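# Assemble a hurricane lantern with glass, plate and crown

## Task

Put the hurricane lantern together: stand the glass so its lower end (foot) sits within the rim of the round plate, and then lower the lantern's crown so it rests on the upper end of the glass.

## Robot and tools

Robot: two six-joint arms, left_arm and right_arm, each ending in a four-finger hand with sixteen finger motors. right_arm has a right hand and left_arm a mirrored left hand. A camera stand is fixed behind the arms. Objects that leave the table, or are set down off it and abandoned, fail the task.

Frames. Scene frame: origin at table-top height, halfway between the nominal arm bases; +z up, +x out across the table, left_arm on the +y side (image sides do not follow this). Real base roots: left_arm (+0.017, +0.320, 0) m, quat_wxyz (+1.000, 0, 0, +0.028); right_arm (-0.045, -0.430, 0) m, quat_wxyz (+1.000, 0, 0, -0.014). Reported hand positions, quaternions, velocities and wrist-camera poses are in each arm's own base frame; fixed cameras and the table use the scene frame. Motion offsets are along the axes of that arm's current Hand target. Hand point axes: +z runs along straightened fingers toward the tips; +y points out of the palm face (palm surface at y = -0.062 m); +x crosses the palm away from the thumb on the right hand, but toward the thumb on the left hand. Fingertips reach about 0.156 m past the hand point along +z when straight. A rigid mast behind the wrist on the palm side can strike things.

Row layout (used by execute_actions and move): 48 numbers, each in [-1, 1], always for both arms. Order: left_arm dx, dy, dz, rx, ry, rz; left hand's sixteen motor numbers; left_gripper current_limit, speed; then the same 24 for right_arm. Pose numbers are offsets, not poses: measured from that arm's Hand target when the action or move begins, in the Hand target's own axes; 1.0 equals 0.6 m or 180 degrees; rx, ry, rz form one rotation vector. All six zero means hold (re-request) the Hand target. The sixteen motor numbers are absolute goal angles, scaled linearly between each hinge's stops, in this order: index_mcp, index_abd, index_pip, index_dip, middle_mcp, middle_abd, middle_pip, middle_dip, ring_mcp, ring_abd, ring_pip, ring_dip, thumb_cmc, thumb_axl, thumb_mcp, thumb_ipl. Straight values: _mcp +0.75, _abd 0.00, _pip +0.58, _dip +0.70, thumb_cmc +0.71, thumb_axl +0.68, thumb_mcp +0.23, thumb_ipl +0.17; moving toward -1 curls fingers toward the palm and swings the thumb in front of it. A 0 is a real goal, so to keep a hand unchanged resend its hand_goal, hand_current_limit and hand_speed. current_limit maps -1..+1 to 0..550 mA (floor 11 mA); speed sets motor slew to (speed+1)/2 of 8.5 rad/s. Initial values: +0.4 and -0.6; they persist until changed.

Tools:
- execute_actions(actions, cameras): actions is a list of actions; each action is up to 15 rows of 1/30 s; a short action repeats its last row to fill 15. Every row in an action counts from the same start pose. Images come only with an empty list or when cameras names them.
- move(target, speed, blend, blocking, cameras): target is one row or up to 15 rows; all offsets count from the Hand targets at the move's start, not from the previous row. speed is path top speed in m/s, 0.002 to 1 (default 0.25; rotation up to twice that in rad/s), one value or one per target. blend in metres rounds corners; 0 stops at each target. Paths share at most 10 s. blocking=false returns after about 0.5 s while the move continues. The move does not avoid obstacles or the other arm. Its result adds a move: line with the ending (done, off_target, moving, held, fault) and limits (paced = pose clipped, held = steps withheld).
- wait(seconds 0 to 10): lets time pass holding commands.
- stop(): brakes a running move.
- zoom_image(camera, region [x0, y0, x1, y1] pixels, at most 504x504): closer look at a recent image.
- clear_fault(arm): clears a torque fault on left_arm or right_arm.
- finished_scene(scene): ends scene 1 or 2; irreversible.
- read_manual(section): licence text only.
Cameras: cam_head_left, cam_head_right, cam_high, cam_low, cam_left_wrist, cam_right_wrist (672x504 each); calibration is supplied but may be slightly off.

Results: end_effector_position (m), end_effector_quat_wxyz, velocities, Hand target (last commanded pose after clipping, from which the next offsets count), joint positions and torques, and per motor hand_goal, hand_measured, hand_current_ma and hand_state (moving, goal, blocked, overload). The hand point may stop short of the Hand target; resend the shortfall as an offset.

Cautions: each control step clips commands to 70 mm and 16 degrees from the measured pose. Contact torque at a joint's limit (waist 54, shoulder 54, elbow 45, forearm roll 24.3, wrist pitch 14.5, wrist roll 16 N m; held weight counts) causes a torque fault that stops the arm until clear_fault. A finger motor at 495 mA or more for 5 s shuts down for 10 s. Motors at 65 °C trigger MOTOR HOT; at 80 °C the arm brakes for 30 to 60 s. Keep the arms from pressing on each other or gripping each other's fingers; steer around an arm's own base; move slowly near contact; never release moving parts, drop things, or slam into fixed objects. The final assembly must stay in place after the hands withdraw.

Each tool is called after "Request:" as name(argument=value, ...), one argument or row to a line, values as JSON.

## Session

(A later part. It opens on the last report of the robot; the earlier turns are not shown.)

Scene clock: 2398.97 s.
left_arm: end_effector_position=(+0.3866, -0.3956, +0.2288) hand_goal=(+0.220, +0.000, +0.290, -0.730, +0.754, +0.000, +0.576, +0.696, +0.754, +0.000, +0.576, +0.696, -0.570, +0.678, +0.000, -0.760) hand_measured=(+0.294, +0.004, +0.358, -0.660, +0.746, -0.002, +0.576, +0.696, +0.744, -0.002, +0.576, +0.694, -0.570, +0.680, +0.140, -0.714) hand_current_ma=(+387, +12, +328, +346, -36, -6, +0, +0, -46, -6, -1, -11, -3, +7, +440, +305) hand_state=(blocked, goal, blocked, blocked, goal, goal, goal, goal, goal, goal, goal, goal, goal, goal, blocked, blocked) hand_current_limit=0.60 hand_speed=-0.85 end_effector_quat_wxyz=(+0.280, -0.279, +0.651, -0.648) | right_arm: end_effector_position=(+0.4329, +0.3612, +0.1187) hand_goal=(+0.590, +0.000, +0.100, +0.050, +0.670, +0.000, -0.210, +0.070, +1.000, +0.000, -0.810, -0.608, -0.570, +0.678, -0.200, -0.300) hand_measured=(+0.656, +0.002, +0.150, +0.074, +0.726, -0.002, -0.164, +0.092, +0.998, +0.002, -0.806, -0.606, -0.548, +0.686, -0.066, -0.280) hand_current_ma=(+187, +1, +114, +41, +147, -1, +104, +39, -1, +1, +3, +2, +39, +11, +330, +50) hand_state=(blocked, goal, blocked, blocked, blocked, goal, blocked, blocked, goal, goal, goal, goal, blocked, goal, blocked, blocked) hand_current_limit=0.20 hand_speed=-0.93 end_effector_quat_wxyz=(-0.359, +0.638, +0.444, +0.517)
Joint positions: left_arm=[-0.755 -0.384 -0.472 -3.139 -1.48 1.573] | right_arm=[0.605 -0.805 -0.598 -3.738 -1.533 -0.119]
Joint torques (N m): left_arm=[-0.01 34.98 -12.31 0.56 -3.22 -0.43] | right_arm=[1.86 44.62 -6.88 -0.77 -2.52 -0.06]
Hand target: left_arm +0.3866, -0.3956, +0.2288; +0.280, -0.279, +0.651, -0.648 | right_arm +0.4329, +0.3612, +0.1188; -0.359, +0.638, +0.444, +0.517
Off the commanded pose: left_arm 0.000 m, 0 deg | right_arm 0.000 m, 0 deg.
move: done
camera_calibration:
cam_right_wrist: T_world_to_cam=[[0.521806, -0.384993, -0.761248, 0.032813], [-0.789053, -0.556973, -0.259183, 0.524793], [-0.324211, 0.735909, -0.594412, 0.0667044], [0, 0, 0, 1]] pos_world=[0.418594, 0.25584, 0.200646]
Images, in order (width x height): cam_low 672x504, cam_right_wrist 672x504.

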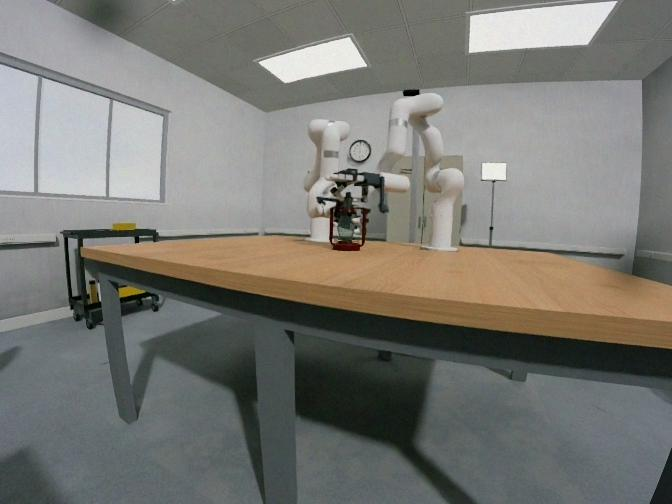

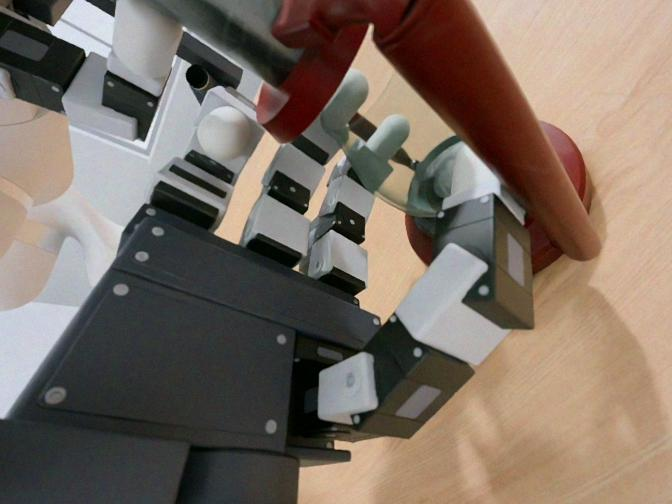

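Request:
wait(
  seconds=0.5,
)

Request:
zoom_image(
  camera="cam_right_wrist",
  region=[300, 60, 560, 270],
)

Scene clock: 2414.20 s.
left_arm: end_effector_position=(+0.3866, -0.3956, +0.2288) hand_goal=(+0.220, +0.000, +0.290, -0.730, +0.754, +0.000, +0.576, +0.696, +0.754, +0.000, +0.576, +0.696, -0.570, +0.678, +0.000, -0.760) hand_measured=(+0.294, +0.004, +0.358, -0.660, +0.746, -0.002, +0.576, +0.696, +0.744, -0.002, +0.576, +0.694, -0.570, +0.680, +0.140, -0.714) hand_current_ma=(+387, +12, +328, +346, -36, -6, +0, +0, -46, -6, -1, -11, -3, +7, +440, +305) hand_state=(blocked, goal, blocked, blocked, goal, goal, goal, goal, goal, goal, goal, goal, goal, goal, blocked, blocked) hand_current_limit=0.60 hand_speed=-0.85 end_effector_quat_wxyz=(+0.280, -0.279, +0.651, -0.648) | right_arm: end_effector_position=(+0.4329, +0.3612, +0.1188) hand_goal=(+0.590, +0.000, +0.100, +0.050, +0.670, +0.000, -0.210, +0.070, +1.000, +0.000, -0.810, -0.608, -0.570, +0.678, -0.200, -0.300) hand_measured=(+0.656, +0.002, +0.150, +0.074, +0.726, -0.002, -0.164, +0.092, +0.998, +0.002, -0.806, -0.606, -0.548, +0.686, -0.066, -0.280) hand_current_ma=(+187, +1, +114, +41, +146, +0, +104, +39, -1, +1, +3, +2, +40, +11, +330, +50) hand_state=(blocked, goal, blocked, blocked, blocked, goal, blocked, blocked, goal, goal, goal, goal, blocked, goal, blocked, blocked) hand_current_limit=0.20 hand_speed=-0.93 end_effector_quat_wxyz=(-0.359, +0.638, +0.444, +0.517)
Joint positions: left_arm=[-0.755 -0.384 -0.472 -3.139 -1.48 1.573] | right_arm=[0.605 -0.805 -0.598 -3.738 -1.533 -0.119]
Joint torques (N m): left_arm=[0.97 35.18 -12.12 0.59 -3.13 -0.29] | right_arm=[1.59 40.96 -7.05 -0.52 -2.8 -0.24]
Hand target: left_arm +0.3866, -0.3956, +0.2288; +0.280, -0.279, +0.651, -0.648 | right_arm +0.4329, +0.3612, +0.1188; -0.359, +0.638, +0.444, +0.517
Off the commanded pose: left_arm 0.000 m, 0 deg | right_arm 0.000 m, 0 deg.
wait: 0.50 s; at rest from the start

Scaled by 1.938.
This view is cut from an older image: the scene may have changed since it was taken.

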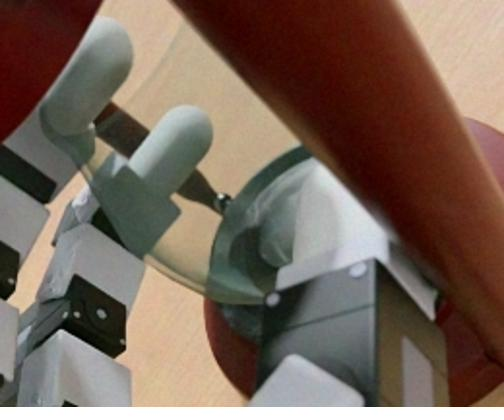

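Request:
move(
  target=[0,0,0,0,0,0, 0.22,0,0.29,-0.73, 0.754,0,0.576,0.696, 0.754,0,0.576,0.696, -0.571,0.678,0.0,-0.76, 0.6,-0.85, -0.00245,0,0.00052,0,0,0, 0.589,0,0.1,0.05,0.67,0,-0.21,0.07,1.0,0,-0.81,-0.609,-0.571,0.678,-0.2,-0.3,0.2,-0.93],
  speed=0.01,
)

Request:
move(
  target=[0,0,0,0,0,0, 0.22,0,0.29,-0.73, 0.754,0,0.576,0.696, 0.754,0,0.576,0.696, -0.571,0.678,0.0,-0.76, 0.6,-0.85, -0.00163,0,0.00035,0,0,0, 0.589,0,0.1,0.05,0.67,0,-0.21,0.07,1.0,0,-0.81,-0.609,-0.571,0.678,-0.2,-0.3,0.2,-0.93],
  speed=0.01,
  cameras=["cam_low"],
)

Request:
zoom_image(
  camera="cam_low",
  region=[328, 204, 368, 256],
)

Scene clock: 2428.47 s.
left_arm: end_effector_position=(+0.3866, -0.3956, +0.2288) hand_goal=(+0.220, +0.000, +0.290, -0.730, +0.754, +0.000, +0.576, +0.696, +0.754, +0.000, +0.576, +0.696, -0.570, +0.678, +0.000, -0.760) hand_measured=(+0.294, +0.004, +0.358, -0.660, +0.746, -0.002, +0.576, +0.696, +0.744, -0.002, +0.576, +0.694, -0.570, +0.680, +0.140, -0.714) hand_current_ma=(+387, +12, +328, +346, -36, -6, +0, +0, -46, -6, -1, -11, -3, +7, +440, +305) hand_state=(blocked, goal, blocked, blocked, goal, goal, goal, goal, goal, goal, goal, goal, goal, goal, blocked, blocked) hand_current_limit=0.60 hand_speed=-0.85 end_effector_quat_wxyz=(+0.280, -0.279, +0.651, -0.648) | right_arm: end_effector_position=(+0.4329, +0.3612, +0.1173) hand_goal=(+0.590, +0.000, +0.100, +0.050, +0.670, +0.000, -0.210, +0.070, +1.000, +0.000, -0.810, -0.608, -0.570, +0.678, -0.200, -0.300) hand_measured=(+0.656, -0.004, +0.150, +0.074, +0.726, -0.010, -0.164, +0.092, +0.998, +0.002, -0.806, -0.606, -0.550, +0.680, -0.066, -0.280) hand_current_ma=(+187, -3, +114, +41, +146, -10, +104, +39, -1, +1, +3, +2, +32, +3, +330, +50) hand_state=(blocked, goal, blocked, blocked, blocked, goal, blocked, blocked, goal, goal, goal, goal, goal, goal, blocked, blocked) hand_current_limit=0.20 hand_speed=-0.93 end_effector_quat_wxyz=(-0.359, +0.638, +0.444, +0.517)
Joint positions: left_arm=[-0.755 -0.384 -0.472 -3.139 -1.48 1.573] | right_arm=[0.605 -0.81 -0.6 -3.738 -1.536 -0.121]
Joint torques (N m): left_arm=[1.2 34.94 -12.72 0.64 -3.15 -0.36] | right_arm=[0.64 36.76 -6.56 1.14 -1.5 -0.25]
Hand target: left_arm +0.3866, -0.3956, +0.2288; +0.280, -0.279, +0.651, -0.648 | right_arm +0.4329, +0.3612, +0.1173; -0.359, +0.638, +0.444, +0.517
Off the commanded pose: left_arm 0.000 m, 0 deg | right_arm 0.000 m, 0 deg.
move: done

Scene clock: 2429.17 s.
left_arm: end_effector_position=(+0.3866, -0.3956, +0.2288) hand_goal=(+0.220, +0.000, +0.290, -0.730, +0.754, +0.000, +0.576, +0.696, +0.754, +0.000, +0.576, +0.696, -0.570, +0.678, +0.000, -0.760) hand_measured=(+0.294, +0.004, +0.358, -0.660, +0.746, -0.002, +0.576, +0.696, +0.744, -0.002, +0.576, +0.694, -0.570, +0.680, +0.140, -0.714) hand_current_ma=(+387, +12, +328, +346, -36, -6, +0, +0, -46, -6, -1, -11, -3, +7, +440, +305) hand_state=(blocked, goal, blocked, blocked, goal, goal, goal, goal, goal, goal, goal, goal, goal, goal, blocked, blocked) hand_current_limit=0.60 hand_speed=-0.85 end_effector_quat_wxyz=(+0.280, -0.279, +0.651, -0.648) | right_arm: end_effector_position=(+0.4329, +0.3612, +0.1163) hand_goal=(+0.590, +0.000, +0.100, +0.050, +0.670, +0.000, -0.210, +0.070, +1.000, +0.000, -0.810, -0.608, -0.570, +0.678, -0.200, -0.300) hand_measured=(+0.656, -0.012, +0.150, +0.074, +0.726, -0.022, -0.164, +0.092, +0.998, +0.002, -0.806, -0.606, -0.558, +0.678, -0.068, -0.280) hand_current_ma=(+187, -13, +114, +41, +151, -32, +104, +39, -1, +1, +3, +2, +17, +0, +330, +50) hand_state=(blocked, goal, blocked, blocked, blocked, blocked, blocked, blocked, goal, goal, goal, goal, goal, goal, blocked, blocked) hand_current_limit=0.20 hand_speed=-0.93 end_effector_quat_wxyz=(-0.359, +0.638, +0.444, +0.517)
Joint positions: left_arm=[-0.755 -0.384 -0.472 -3.139 -1.48 1.573] | right_arm=[0.605 -0.813 -0.601 -3.738 -1.537 -0.122]
Joint torques (N m): left_arm=[0.05 34.96 -12.82 0.47 -3.19 -0.42] | right_arm=[-0.5 32.05 -5.26 1.55 -0.34 0.14]
Hand target: left_arm +0.3866, -0.3956, +0.2288; +0.280, -0.279, +0.651, -0.648 | right_arm +0.4329, +0.3612, +0.1163; -0.359, +0.638, +0.444, +0.517
Off the commanded pose: left_arm 0.000 m, 0 deg | right_arm 0.000 m, 0 deg.
move: done
Images, in order (width x height): cam_low 672x504.

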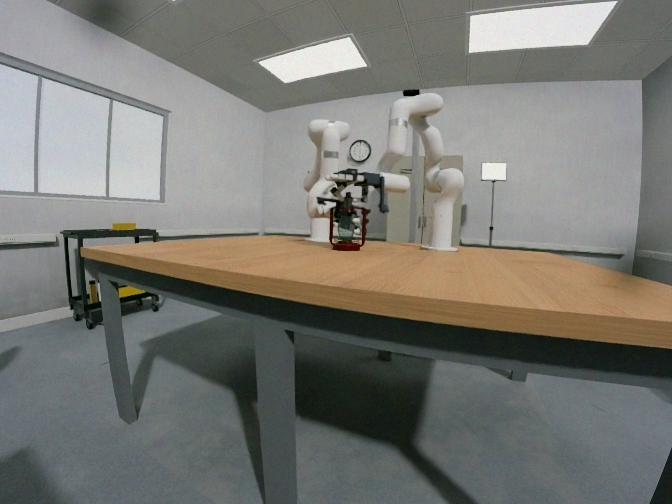

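Scaled by 9.692.

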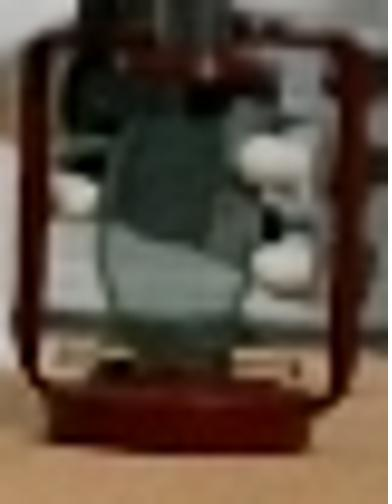

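Request:
move(
  target=[0,0,0,0,0,0, 0.22,0,0.29,-0.73, 0.754,0,0.576,0.696, 0.754,0,0.576,0.696, -0.571,0.678,0.0,-0.76, 0.6,-0.85, 0.0013,0,-0.00028,0,0,0, 0.589,0,0.1,0.05,0.67,0,-0.21,0.07,1.0,0,-0.81,-0.609,-0.571,0.678,-0.2,-0.3,0.2,-0.93],
  speed=0.01,
)

Request:
execute_actions(
  actions=[
    [[0,0,0,0,0,0, 0.22,0,0.29,-0.73, 0.754,0,0.576,0.696, 0.754,0,0.576,0.696, -0.571,0.678,0.0,-0.76, 0.6,-0.85, 0,0,0,0,0,0, 0.65,0,0.14,0.07,0.718,0,-0.17,0.09,1.0,0,-0.81,-0.609,-0.56,0.678,-0.09,-0.285,0.2,-0.93]],
  ],
)

Request:
execute_actions(
  actions=[
    [[0,0,0,0,0,0, 0.22,0,0.29,-0.73, 0.754,0,0.576,0.696, 0.754,0,0.576,0.696, -0.571,0.678,0.0,-0.76, 0.6,-0.85, 0,0,0,0,0,0, 0.67,0,0.165,0.085,0.738,0,-0.15,0.11,1.0,0,-0.81,-0.609,-0.56,0.678,-0.02,-0.34,0.2,-0.95]],
    [[0,0,0,0,0,0, 0.22,0,0.29,-0.73, 0.754,0,0.576,0.696, 0.754,0,0.576,0.696, -0.571,0.678,0.0,-0.76, 0.6,-0.85, 0,0,0,0,0,0, 0.69,0,0.175,0.085,0.76,0,-0.145,0.11,1.0,0,-0.81,-0.609,-0.56,0.678,0.04,-0.50,0.2,-0.95]],
    [[0,0,0,0,0,0, 0.22,0,0.29,-0.73, 0.754,0,0.576,0.696, 0.754,0,0.576,0.696, -0.571,0.678,0.0,-0.76, 0.6,-0.85, 0,0,0,0,0,0, 0.715,0,0.175,0.085,0.785,0,-0.145,0.11,1.0,0,-0.81,-0.609,-0.56,0.678,0.11,-0.68,0.2,-0.95]],
  ],
  cameras=["cam_low","cam_right_wrist"],
)

Request:
zoom_image(
  camera="cam_right_wrist",
  region=[390, 110, 550, 270],
)

Request:
zoom_image(
  camera="cam_low",
  region=[328, 204, 368, 256],
)

Scene clock: 2450.33 s.
left_arm: end_effector_position=(+0.3866, -0.3956, +0.2288) hand_goal=(+0.220, +0.000, +0.290, -0.730, +0.754, +0.000, +0.576, +0.696, +0.754, +0.000, +0.576, +0.696, -0.570, +0.678, +0.000, -0.760) hand_measured=(+0.294, +0.004, +0.358, -0.660, +0.746, -0.002, +0.576, +0.696, +0.744, -0.002, +0.576, +0.694, -0.570, +0.680, +0.140, -0.714) hand_current_ma=(+387, +12, +328, +346, -36, -6, +0, +0, -46, -6, -1, -11, -3, +7, +440, +305) hand_state=(blocked, goal, blocked, blocked, goal, goal, goal, goal, goal, goal, goal, goal, goal, goal, blocked, blocked) hand_current_limit=0.60 hand_speed=-0.85 end_effector_quat_wxyz=(+0.280, -0.279, +0.651, -0.648) | right_arm: end_effector_position=(+0.4329, +0.3612, +0.1170) hand_goal=(+0.590, +0.000, +0.100, +0.050, +0.670, +0.000, -0.210, +0.070, +1.000, +0.000, -0.810, -0.608, -0.570, +0.678, -0.200, -0.300) hand_measured=(+0.656, -0.010, +0.150, +0.074, +0.726, -0.022, -0.164, +0.092, +0.998, +0.002, -0.806, -0.606, -0.556, +0.682, -0.068, -0.280) hand_current_ma=(+187, -10, +114, +41, +151, -30, +104, +39, -1, +1, +3, +2, +21, +4, +330, +50) hand_state=(blocked, goal, blocked, blocked, blocked, blocked, blocked, blocked, goal, goal, goal, goal, goal, goal, blocked, blocked) hand_current_limit=0.20 hand_speed=-0.93 end_effector_quat_wxyz=(-0.359, +0.638, +0.444, +0.517)
Joint positions: left_arm=[-0.755 -0.384 -0.472 -3.139 -1.48 1.573] | right_arm=[0.605 -0.811 -0.6 -3.738 -1.536 -0.121]
Joint torques (N m): left_arm=[-0.08 34.28 -11.97 0.6 -3.28 -0.42] | right_arm=[0.61 39.59 -5.36 0.81 -1.53 0.16]
Hand target: left_arm +0.3866, -0.3956, +0.2288; +0.280, -0.279, +0.651, -0.648 | right_arm +0.4329, +0.3612, +0.1171; -0.359, +0.638, +0.444, +0.517
Off the commanded pose: left_arm 0.000 m, 0 deg | right_arm 0.000 m, 0 deg.
move: done

Scene clock: 2451.03 s.
left_arm: end_effector_position=(+0.3866, -0.3956, +0.2288) hand_goal=(+0.220, +0.000, +0.290, -0.730, +0.754, +0.000, +0.576, +0.696, +0.754, +0.000, +0.576, +0.696, -0.570, +0.678, +0.000, -0.760) hand_measured=(+0.294, +0.004, +0.358, -0.660, +0.746, -0.002, +0.576, +0.696, +0.744, -0.002, +0.576, +0.694, -0.570, +0.680, +0.140, -0.714) hand_current_ma=(+387, +12, +328, +346, -36, -6, +0, +0, -46, -6, -1, -11, -3, +7, +440, +305) hand_state=(blocked, goal, blocked, blocked, goal, goal, goal, goal, goal, goal, goal, goal, goal, goal, blocked, blocked) hand_current_limit=0.60 hand_speed=-0.85 end_effector_quat_wxyz=(+0.280, -0.279, +0.651, -0.648) | right_arm: end_effector_position=(+0.4329, +0.3612, +0.1171) hand_goal=(+0.650, +0.000, +0.140, +0.070, +0.718, +0.000, -0.170, +0.090, +1.000, +0.000, -0.810, -0.608, -0.560, +0.678, -0.090, -0.284) hand_measured=(+0.660, +0.000, +0.158, +0.080, +0.732, -0.010, -0.156, +0.098, +0.998, +0.002, -0.806, -0.606, -0.554, +0.680, -0.070, -0.274) hand_current_ma=(+15, +0, +30, +13, +24, -10, +20, +10, -1, +1, +3, +2, +6, +1, +49, +16) hand_state=(goal, goal, goal, goal, goal, goal, goal, goal, goal, goal, goal, goal, goal, goal, blocked, goal) hand_current_limit=0.20 hand_speed=-0.93 end_effector_quat_wxyz=(-0.359, +0.638, +0.444, +0.517)
Joint positions: left_arm=[-0.755 -0.384 -0.472 -3.139 -1.48 1.573] | right_arm=[0.605 -0.811 -0.6 -3.738 -1.536 -0.121]
Joint torques (N m): left_arm=[0.79 35.31 -12.38 0.52 -3.16 -0.38] | right_arm=[0.83 39.07 -6.86 0.21 -2.35 -0.07]
Hand target: left_arm +0.3866, -0.3956, +0.2288; +0.280, -0.279, +0.651, -0.648 | right_arm +0.4329, +0.3612, +0.1171; -0.359, +0.638, +0.444, +0.517
Off the commanded pose: left_arm 0.000 m, 0 deg | right_arm 0.000 m, 0 deg.

Scene clock: 2454.33 s.
left_arm: end_effector_position=(+0.3866, -0.3956, +0.2288) hand_goal=(+0.220, +0.000, +0.290, -0.730, +0.754, +0.000, +0.576, +0.696, +0.754, +0.000, +0.576, +0.696, -0.570, +0.678, +0.000, -0.760) hand_measured=(+0.294, +0.004, +0.358, -0.660, +0.746, -0.002, +0.576, +0.696, +0.744, -0.002, +0.576, +0.694, -0.570, +0.680, +0.140, -0.714) hand_current_ma=(+387, +12, +328, +346, -36, -6, +0, +0, -46, -6, -1, -11, -3, +7, +440, +305) hand_state=(blocked, goal, blocked, blocked, goal, goal, goal, goal, goal, goal, goal, goal, goal, goal, blocked, blocked) hand_current_limit=0.60 hand_speed=-0.85 end_effector_quat_wxyz=(+0.280, -0.279, +0.651, -0.648) | right_arm: end_effector_position=(+0.4329, +0.3612, +0.1171) hand_goal=(+0.716, +0.000, +0.176, +0.086, +0.786, +0.000, -0.144, +0.110, +1.000, +0.000, -0.810, -0.608, -0.560, +0.678, +0.110, -0.680) hand_measured=(+0.714, +0.002, +0.174, +0.084, +0.784, +0.000, -0.146, +0.108, +0.998, +0.002, -0.806, -0.606, -0.550, +0.680, +0.106, -0.678) hand_current_ma=(-2, +1, -2, -1, -2, +0, -2, -2, -1, +1, +3, +2, +11, +2, -4, +2) hand_state=(goal, goal, goal, goal, goal, goal, goal, goal, goal, goal, goal, goal, goal, goal, goal, goal) hand_current_limit=0.20 hand_speed=-0.95 end_effector_quat_wxyz=(-0.359, +0.638, +0.444, +0.517)
Joint positions: left_arm=[-0.755 -0.384 -0.472 -3.139 -1.48 1.573] | right_arm=[0.605 -0.811 -0.6 -3.738 -1.536 -0.121]
Joint torques (N m): left_arm=[0.22 34.68 -12.41 0.48 -3.13 -0.44] | right_arm=[1.43 41.18 -7.2 0.18 -2.62 -0.26]
Hand target: left_arm +0.3866, -0.3956, +0.2288; +0.280, -0.279, +0.651, -0.648 | right_arm +0.4329, +0.3612, +0.1171; -0.359, +0.638, +0.444, +0.517
Off the commanded pose: left_arm 0.000 m, 0 deg | right_arm 0.000 m, 0 deg.
camera_calibration:
cam_right_wrist: T_world_to_cam=[[0.521866, -0.38495, -0.761229, 0.0315549], [-0.789014, -0.557002, -0.259241, 0.524381], [-0.324211, 0.735909, -0.594412, 0.0657531], [0, 0, 0, 1]] pos_world=[0.418594, 0.25584, 0.199046]
Images, in order (width x height): cam_low 672x504, cam_right_wrist 672x504.

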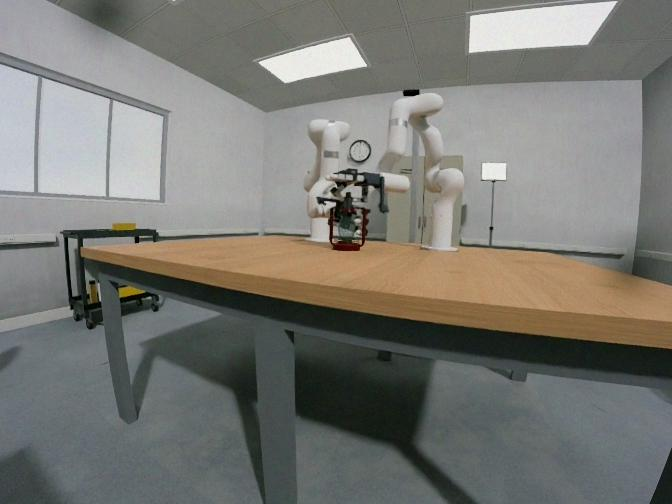

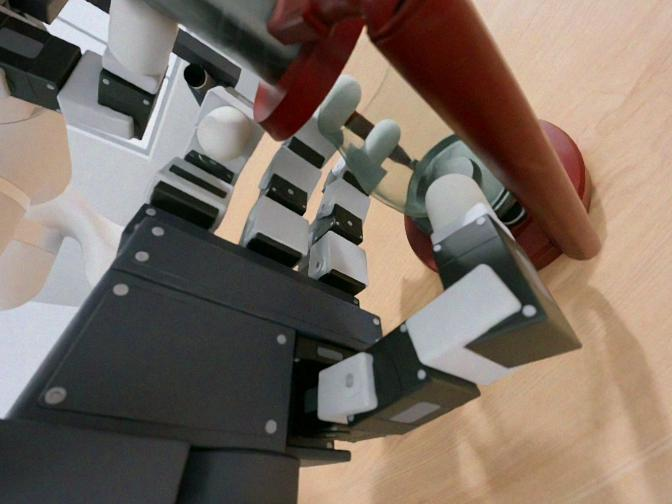

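Scaled by 3.150.

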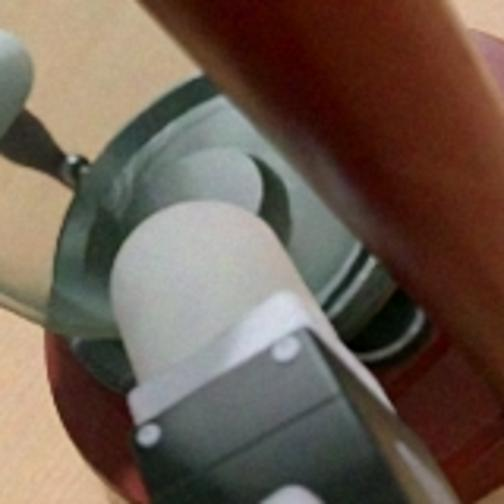

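Scaled by 9.692.

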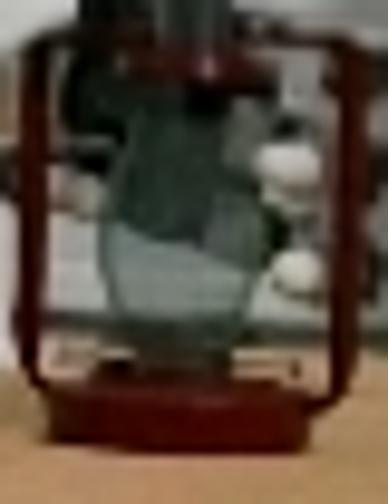

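Request:
move(
  target=[
    [0,0,0,0,0,0, 0.22,0,0.29,-0.73, 0.754,0,0.576,0.696, 0.754,0,0.576,0.696, -0.571,0.678,0.0,-0.76, 0.6,-0.85, -0.0117,-0.139,-0.055,0,0,0, 0.716,0,0.175,0.085,0.786,0,-0.145,0.11,1.0,0,-0.81,-0.609,-0.56,0.678,0.11,-0.68,0.2,-0.95],
    [0,0,0,0,0,0, 0.22,0,0.29,-0.73, 0.754,0,0.576,0.696, 0.754,0,0.576,0.696, -0.571,0.678,0.0,-0.76, 0.6,-0.85, 0.0109,-0.1119,-0.0419,0,0,0, 0.716,0,0.175,0.085,0.786,0,-0.145,0.11,1.0,0,-0.81,-0.609,-0.56,0.678,0.11,-0.68,0.2,-0.95],
  ],
  speed=0.04,
  cameras=["cam_low","cam_head_right","cam_high","cam_right_wrist"],
)

Request:
zoom_image(
  camera="cam_right_wrist",
  region=[440, 0, 660, 170],
)

Request:
zoom_image(
  camera="cam_low",
  region=[328, 204, 368, 256],
)

Request:
zoom_image(
  camera="cam_high",
  region=[315, 245, 385, 325],
)

Request:
zoom_image(
  camera="cam_head_right",
  region=[310, 230, 390, 320],
)

Scene clock: 2468.17 s.
left_arm: end_effector_position=(+0.3866, -0.3956, +0.2288) hand_goal=(+0.220, +0.000, +0.290, -0.730, +0.754, +0.000, +0.576, +0.696, +0.754, +0.000, +0.576, +0.696, -0.570, +0.678, +0.000, -0.760) hand_measured=(+0.294, +0.004, +0.358, -0.660, +0.746, -0.002, +0.576, +0.696, +0.744, -0.002, +0.576, +0.694, -0.570, +0.680, +0.140, -0.714) hand_current_ma=(+387, +12, +328, +346, -36, -6, +0, +0, -46, -6, -1, -11, -3, +7, +440, +305) hand_state=(blocked, goal, blocked, blocked, goal, goal, goal, goal, goal, goal, goal, goal, goal, goal, blocked, blocked) hand_current_limit=0.60 hand_speed=-0.85 end_effector_quat_wxyz=(+0.280, -0.279, +0.651, -0.648) | right_arm: end_effector_position=(+0.3618, +0.3627, +0.1286) hand_goal=(+0.716, +0.000, +0.176, +0.086, +0.786, +0.000, -0.144, +0.110, +1.000, +0.000, -0.810, -0.608, -0.560, +0.678, +0.110, -0.680) hand_measured=(+0.714, +0.002, +0.174, +0.084, +0.784, +0.000, -0.146, +0.108, +0.998, +0.002, -0.806, -0.606, -0.550, +0.680, +0.106, -0.678) hand_current_ma=(-1, +1, -2, -1, -2, +0, -2, -2, -1, +1, +3, +2, +11, +2, -4, +2) hand_state=(goal, goal, goal, goal, goal, goal, goal, goal, goal, goal, goal, goal, goal, goal, goal, goal) hand_current_limit=0.20 hand_speed=-0.95 end_effector_quat_wxyz=(-0.359, +0.638, +0.444, +0.517)
Joint positions: left_arm=[-0.755 -0.384 -0.472 -3.139 -1.48 1.573] | right_arm=[0.751 -0.757 -0.458 -3.596 -1.63 -0.133]
Joint torques (N m): left_arm=[0.42 35.57 -12.12 0.42 -3.15 -0.45] | right_arm=[0.26 36.22 -5.91 -0.58 -2.03 0.15]
Hand target: left_arm +0.3866, -0.3956, +0.2288; +0.280, -0.279, +0.651, -0.648 | right_arm +0.3618, +0.3627, +0.1286; -0.359, +0.638, +0.444, +0.517
Off the commanded pose: left_arm 0.000 m, 0 deg | right_arm 0.000 m, 0 deg.
move: done
camera_calibration:
cam_right_wrist: T_world_to_cam=[[0.521866, -0.38495, -0.761229, 0.0779775], [-0.789014, -0.557002, -0.259241, 0.472233], [-0.324211, 0.735909, -0.594412, 0.0483924], [0, 0, 0, 1]] pos_world=[0.347594, 0.25744, 0.210546]
Images, in order (width x height): cam_head_right 672x504, cam_high 672x504, cam_low 672x504, cam_right_wrist 672x504.

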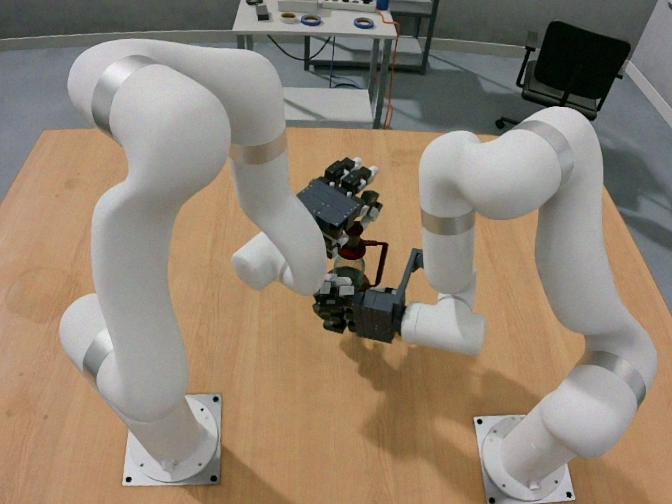

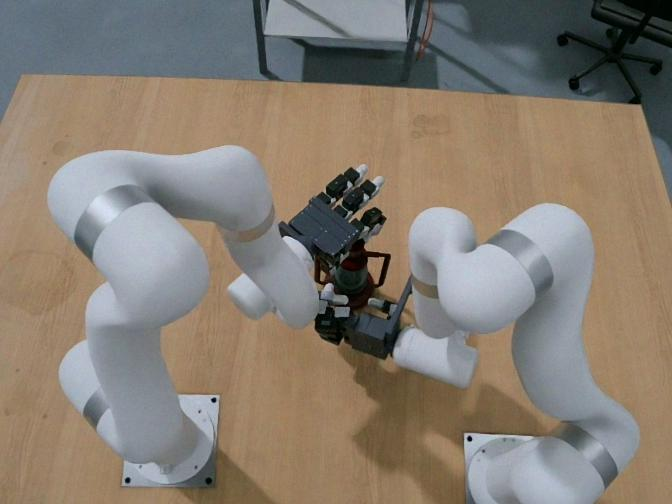

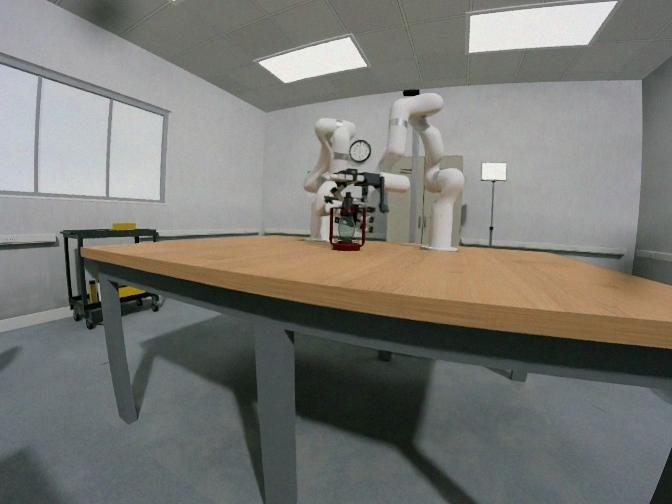

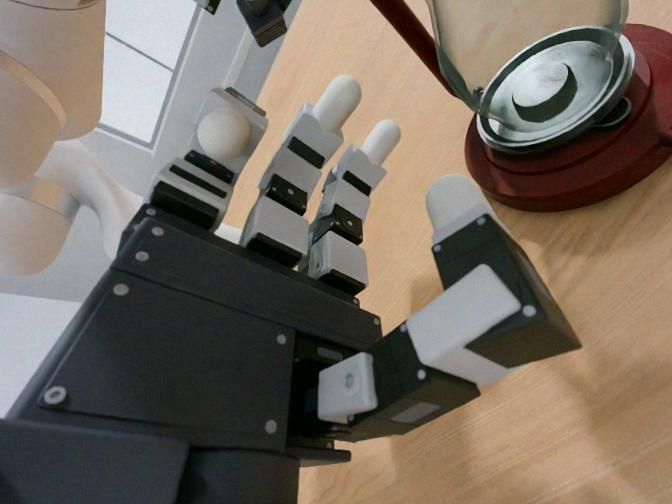

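Scaled by 2.291.

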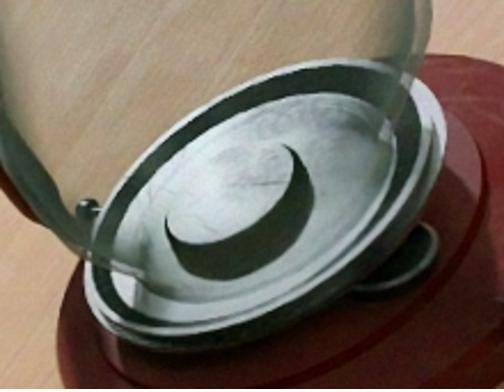

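Scaled by 9.692.

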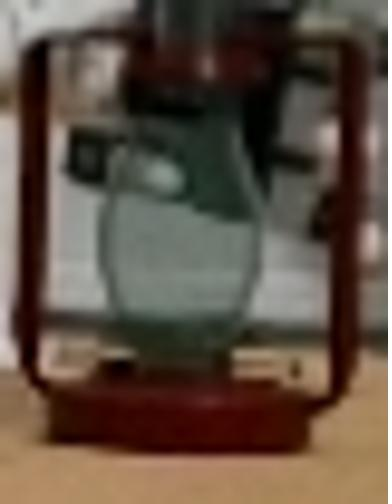

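Scaled by 6.300.

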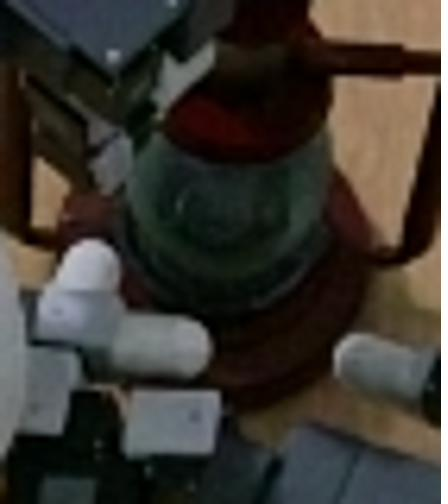

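Scaled by 5.600.

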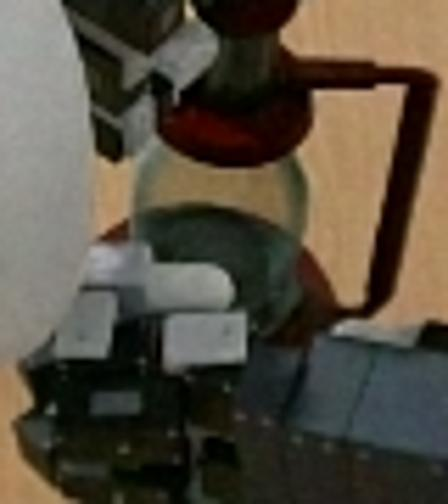

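Request:
move(
  target=[
    [0,0,0,0,0,0, 0.22,0,0.29,-0.73, 0.754,0,0.576,0.696, 0.754,0,0.576,0.696, -0.571,0.678,0.0,-0.76, 0.6,-0.85, -0.0036,-0.0417,-0.0165,0,0,0, 0.716,0,0.175,0.085,0.786,0,-0.145,0.11,1.0,0,-0.81,-0.609,-0.56,0.678,0.11,-0.68,0.2,-0.95],
    [0,0,0,0,0,0, 0.22,0,0.29,-0.73, 0.754,0,0.576,0.696, 0.754,0,0.576,0.696, -0.571,0.678,0.0,-0.76, 0.6,-0.85, -0.0538,0.0818,-0.3443,0,0,0, 0.716,0,0.175,0.085,0.786,0,-0.145,0.11,1.0,0,-0.81,-0.609,-0.56,0.678,0.11,-0.68,0.2,-0.95],
  ],
  speed=0.1,
  blend=[0.01, 0],
)

Request:
move(
  target=[0,0.03,0,0,0,0, 0.22,0,0.29,-0.73, 0.754,0,0.576,0.696, 0.754,0,0.576,0.696, -0.571,0.678,0.0,-0.76, 0.6,-0.85, 0,0,0,0,0,0, 0.716,0,0.175,0.085,0.786,0,-0.145,0.11,1.0,0,-0.81,-0.609,-0.56,0.678,0.11,-0.68,0.2,-0.95],
  speed=0.015,
  cameras=["cam_low","cam_high","cam_left_wrist","cam_head_right"],
)

Request:
zoom_image(
  camera="cam_low",
  region=[328, 196, 368, 256],
)

Request:
zoom_image(
  camera="cam_head_right",
  region=[310, 230, 390, 320],
)

Scene clock: 2495.53 s.
left_arm: end_effector_position=(+0.3866, -0.3956, +0.2288) hand_goal=(+0.220, +0.000, +0.290, -0.730, +0.754, +0.000, +0.576, +0.696, +0.754, +0.000, +0.576, +0.696, -0.570, +0.678, +0.000, -0.760) hand_measured=(+0.294, +0.004, +0.358, -0.660, +0.746, -0.002, +0.576, +0.696, +0.744, -0.002, +0.576, +0.694, -0.570, +0.680, +0.140, -0.714) hand_current_ma=(+387, +12, +328, +346, -36, -6, +0, +0, -46, -6, -1, -11, -3, +7, +440, +305) hand_state=(blocked, goal, blocked, blocked, goal, goal, goal, goal, goal, goal, goal, goal, goal, goal, blocked, blocked) hand_current_limit=0.60 hand_speed=-0.85 end_effector_quat_wxyz=(+0.280, -0.279, +0.651, -0.648) | right_arm: end_effector_position=(+0.3352, +0.1499, +0.1399) hand_goal=(+0.716, +0.000, +0.176, +0.086, +0.786, +0.000, -0.144, +0.110, +1.000, +0.000, -0.810, -0.608, -0.560, +0.678, +0.110, -0.680) hand_measured=(+0.714, +0.002, +0.174, +0.084, +0.784, +0.000, -0.146, +0.108, +0.998, +0.002, -0.806, -0.606, -0.550, +0.680, +0.108, -0.678) hand_current_ma=(-1, +1, -2, -1, -1, +0, -2, -2, -1, +1, +3, +2, +11, +2, -3, +2) hand_state=(goal, goal, goal, goal, goal, goal, goal, goal, goal, goal, goal, goal, goal, goal, goal, goal) hand_current_limit=0.20 hand_speed=-0.95 end_effector_quat_wxyz=(-0.359, +0.638, +0.444, +0.517)
Joint positions: left_arm=[-0.755 -0.384 -0.472 -3.139 -1.48 1.573] | right_arm=[-0.098 -0.74 -0.224 -4.387 -1.514 -0.499]
Joint torques (N m): left_arm=[0.79 34.94 -12.73 0.54 -3.22 -0.39] | right_arm=[1.01 30.79 -0.45 -0.94 -1.85 0.15]
Hand target: left_arm +0.3866, -0.3956, +0.2288; +0.280, -0.279, +0.651, -0.648 | right_arm +0.3352, +0.1499, +0.1399; -0.359, +0.638, +0.444, +0.517
Off the commanded pose: left_arm 0.000 m, 0 deg | right_arm 0.000 m, 0 deg.
move: done

Scene clock: 2497.03 s.
left_arm: end_effector_position=(+0.3866, -0.3955, +0.2108) hand_goal=(+0.220, +0.000, +0.290, -0.730, +0.754, +0.000, +0.576, +0.696, +0.754, +0.000, +0.576, +0.696, -0.570, +0.678, +0.000, -0.760) hand_measured=(+0.294, +0.004, +0.358, -0.660, +0.746, -0.002, +0.576, +0.696, +0.744, -0.002, +0.576, +0.694, -0.570, +0.680, +0.140, -0.714) hand_current_ma=(+387, +12, +329, +346, -36, -6, +0, +0, -46, -6, -1, -11, -3, +7, +440, +305) hand_state=(blocked, goal, blocked, blocked, goal, goal, goal, goal, goal, goal, goal, goal, goal, goal, blocked, blocked) hand_current_limit=0.60 hand_speed=-0.85 end_effector_quat_wxyz=(+0.280, -0.279, +0.651, -0.648) | right_arm: end_effector_position=(+0.3352, +0.1499, +0.1399) hand_goal=(+0.716, +0.000, +0.176, +0.086, +0.786, +0.000, -0.144, +0.110, +1.000, +0.000, -0.810, -0.608, -0.560, +0.678, +0.110, -0.680) hand_measured=(+0.714, +0.002, +0.174, +0.084, +0.784, +0.000, -0.146, +0.108, +0.998, +0.002, -0.806, -0.606, -0.550, +0.680, +0.108, -0.678) hand_current_ma=(-1, +1, -2, -1, -1, +0, -2, -2, -1, +1, +3, +2, +11, +2, -3, +2) hand_state=(goal, goal, goal, goal, goal, goal, goal, goal, goal, goal, goal, goal, goal, goal, goal, goal) hand_current_limit=0.20 hand_speed=-0.95 end_effector_quat_wxyz=(-0.359, +0.638, +0.444, +0.517)
Joint positions: left_arm=[-0.755 -0.442 -0.48 -3.139 -1.53 1.573] | right_arm=[-0.098 -0.74 -0.224 -4.387 -1.514 -0.499]
Joint torques (N m): left_arm=[1.02 31.57 -10.96 1.04 -2.92 -0.19] | right_arm=[0.44 30.35 -0.53 -1.76 -1.92 0.19]
Hand target: left_arm +0.3866, -0.3955, +0.2108; +0.280, -0.279, +0.651, -0.648 | right_arm +0.3352, +0.1499, +0.1399; -0.359, +0.638, +0.444, +0.517
Off the commanded pose: left_arm 0.000 m, 0 deg | right_arm 0.000 m, 0 deg.
move: done
camera_calibration:
cam_left_wrist: T_world_to_cam=[[0.518007, 0.551738, 0.653647, -0.150184], [-0.845152, 0.212334, 0.490543, 0.258147], [0.13186, -0.806535, 0.576293, -0.370849], [0, 0, 0, 1]] pos_world=[0.34487, -0.271054, 0.185253]
Images, in order (width x height): cam_head_right 672x504, cam_high 672x504, cam_low 672x504, cam_left_wrist 672x504.

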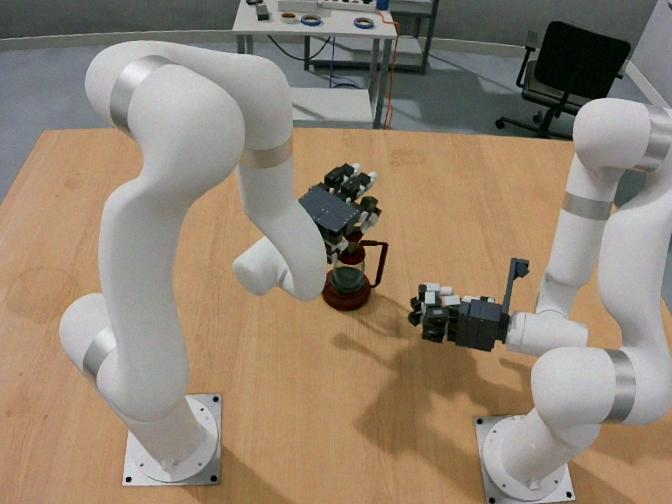

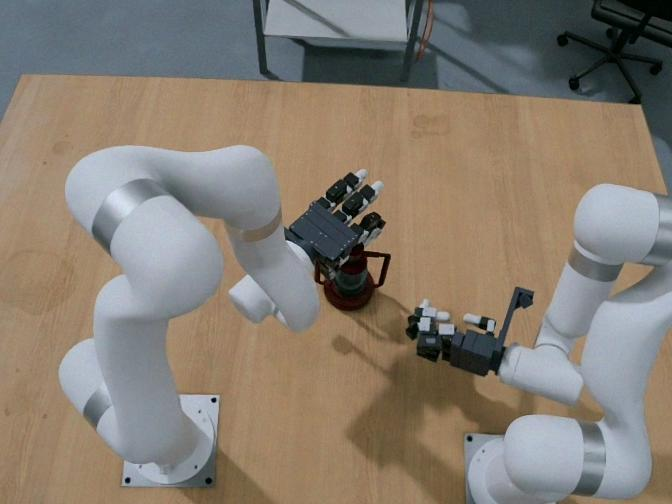

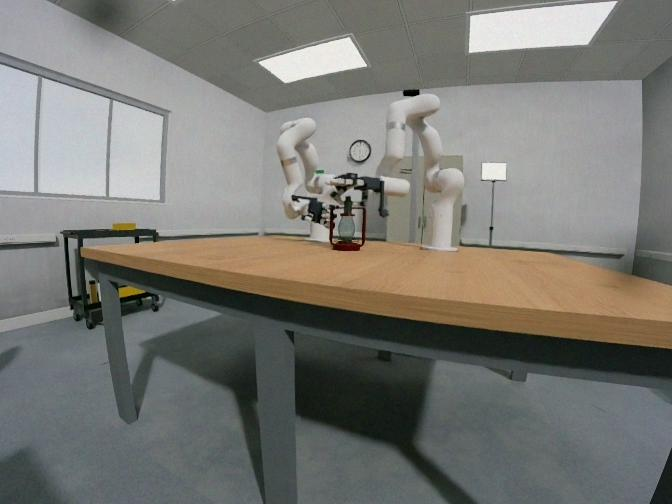

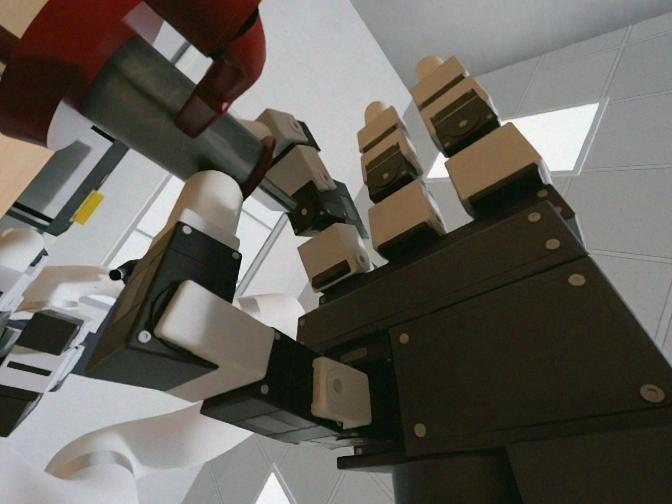

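Scaled by 8.400.

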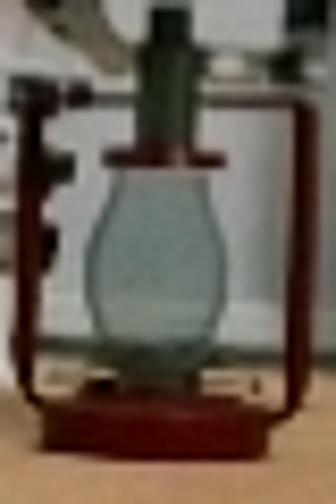

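Scaled by 5.600.

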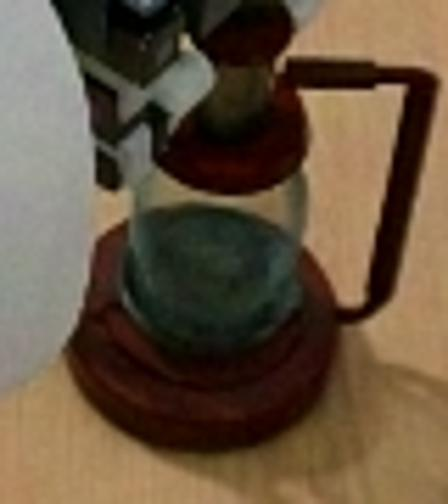

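Request:
move(
  target=[0,0.00583,0,0,0,0, 0.22,0,0.29,-0.73, 0.754,0,0.576,0.696, 0.754,0,0.576,0.696, -0.571,0.678,0.0,-0.76, 0.6,-0.85, 0,0,0,0,0,0, 0.716,0,0.175,0.085,0.786,0,-0.145,0.11,1.0,0,-0.81,-0.609,-0.56,0.678,0.11,-0.68,0.2,-0.95],
  speed=0.01,
  cameras=["cam_low","cam_left_wrist"],
)

Request:
zoom_image(
  camera="cam_low",
  region=[328, 196, 368, 256],
)

Request:
zoom_image(
  camera="cam_left_wrist",
  region=[0, 0, 370, 300],
)

Scene clock: 2506.23 s.
left_arm: end_effector_position=(+0.3866, -0.3955, +0.2073) hand_goal=(+0.220, +0.000, +0.290, -0.730, +0.754, +0.000, +0.576, +0.696, +0.754, +0.000, +0.576, +0.696, -0.570, +0.678, +0.000, -0.760) hand_measured=(+0.294, +0.004, +0.358, -0.660, +0.746, -0.002, +0.576, +0.696, +0.744, -0.002, +0.576, +0.694, -0.570, +0.680, +0.140, -0.714) hand_current_ma=(+387, +12, +329, +346, -36, -6, +0, +0, -46, -6, -1, -11, -3, +7, +440, +305) hand_state=(blocked, goal, blocked, blocked, goal, goal, goal, goal, goal, goal, goal, goal, goal, goal, blocked, blocked) hand_current_limit=0.60 hand_speed=-0.85 end_effector_quat_wxyz=(+0.280, -0.279, +0.651, -0.648) | right_arm: end_effector_position=(+0.3352, +0.1499, +0.1399) hand_goal=(+0.716, +0.000, +0.176, +0.086, +0.786, +0.000, -0.144, +0.110, +1.000, +0.000, -0.810, -0.608, -0.560, +0.678, +0.110, -0.680) hand_measured=(+0.714, +0.002, +0.174, +0.084, +0.784, +0.000, -0.146, +0.108, +0.998, +0.002, -0.806, -0.606, -0.550, +0.680, +0.108, -0.678) hand_current_ma=(-1, +1, -2, -1, -1, +0, -2, -2, -1, +1, +3, +2, +11, +2, -3, +2) hand_state=(goal, goal, goal, goal, goal, goal, goal, goal, goal, goal, goal, goal, goal, goal, goal, goal) hand_current_limit=0.20 hand_speed=-0.95 end_effector_quat_wxyz=(-0.359, +0.638, +0.444, +0.517)
Joint positions: left_arm=[-0.755 -0.454 -0.482 -3.139 -1.54 1.573] | right_arm=[-0.098 -0.74 -0.224 -4.387 -1.514 -0.499]
Joint torques (N m): left_arm=[1.28 31.47 -10.13 1.11 -2.6 -0.18] | right_arm=[-0.08 30.79 -0.59 -1.28 -1.96 0.17]
Hand target: left_arm +0.3866, -0.3955, +0.2073; +0.280, -0.279, +0.651, -0.648 | right_arm +0.3352, +0.1499, +0.1399; -0.359, +0.638, +0.444, +0.517
Off the commanded pose: left_arm 0.000 m, 0 deg | right_arm 0.000 m, 0 deg.
move: done
camera_calibration:
cam_left_wrist: T_world_to_cam=[[0.518007, 0.551738, 0.653647, -0.147897], [-0.845152, 0.212334, 0.490543, 0.259864], [0.13186, -0.806535, 0.576293, -0.368832], [0, 0, 0, 1]] pos_world=[0.34487, -0.271054, 0.181753]
Images, in order (width x height): cam_low 672x504, cam_left_wrist 672x504.

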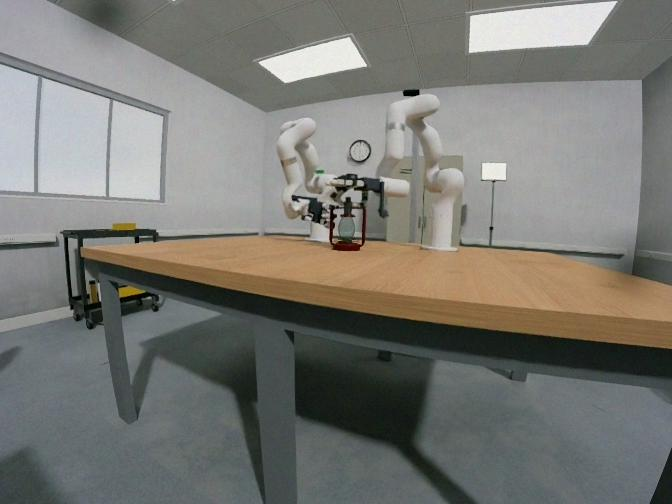

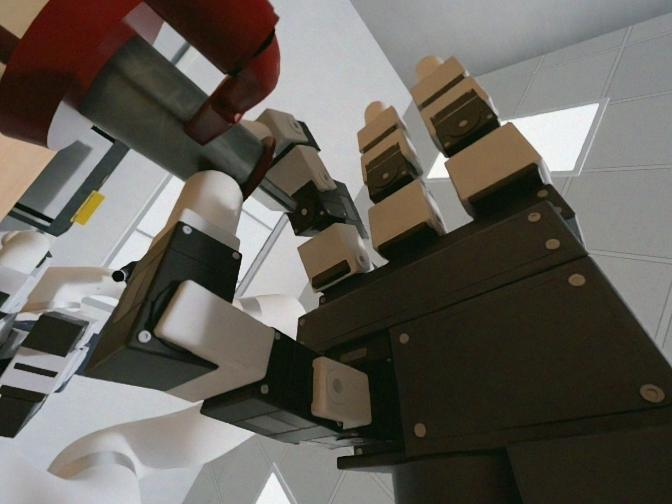

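Scaled by 8.400.

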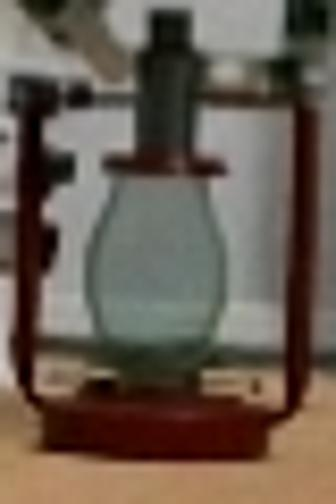

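Scaled by 1.362.

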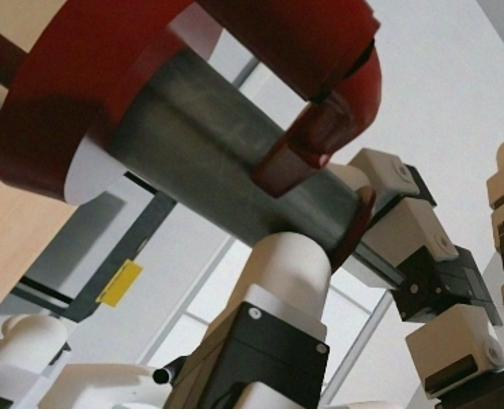

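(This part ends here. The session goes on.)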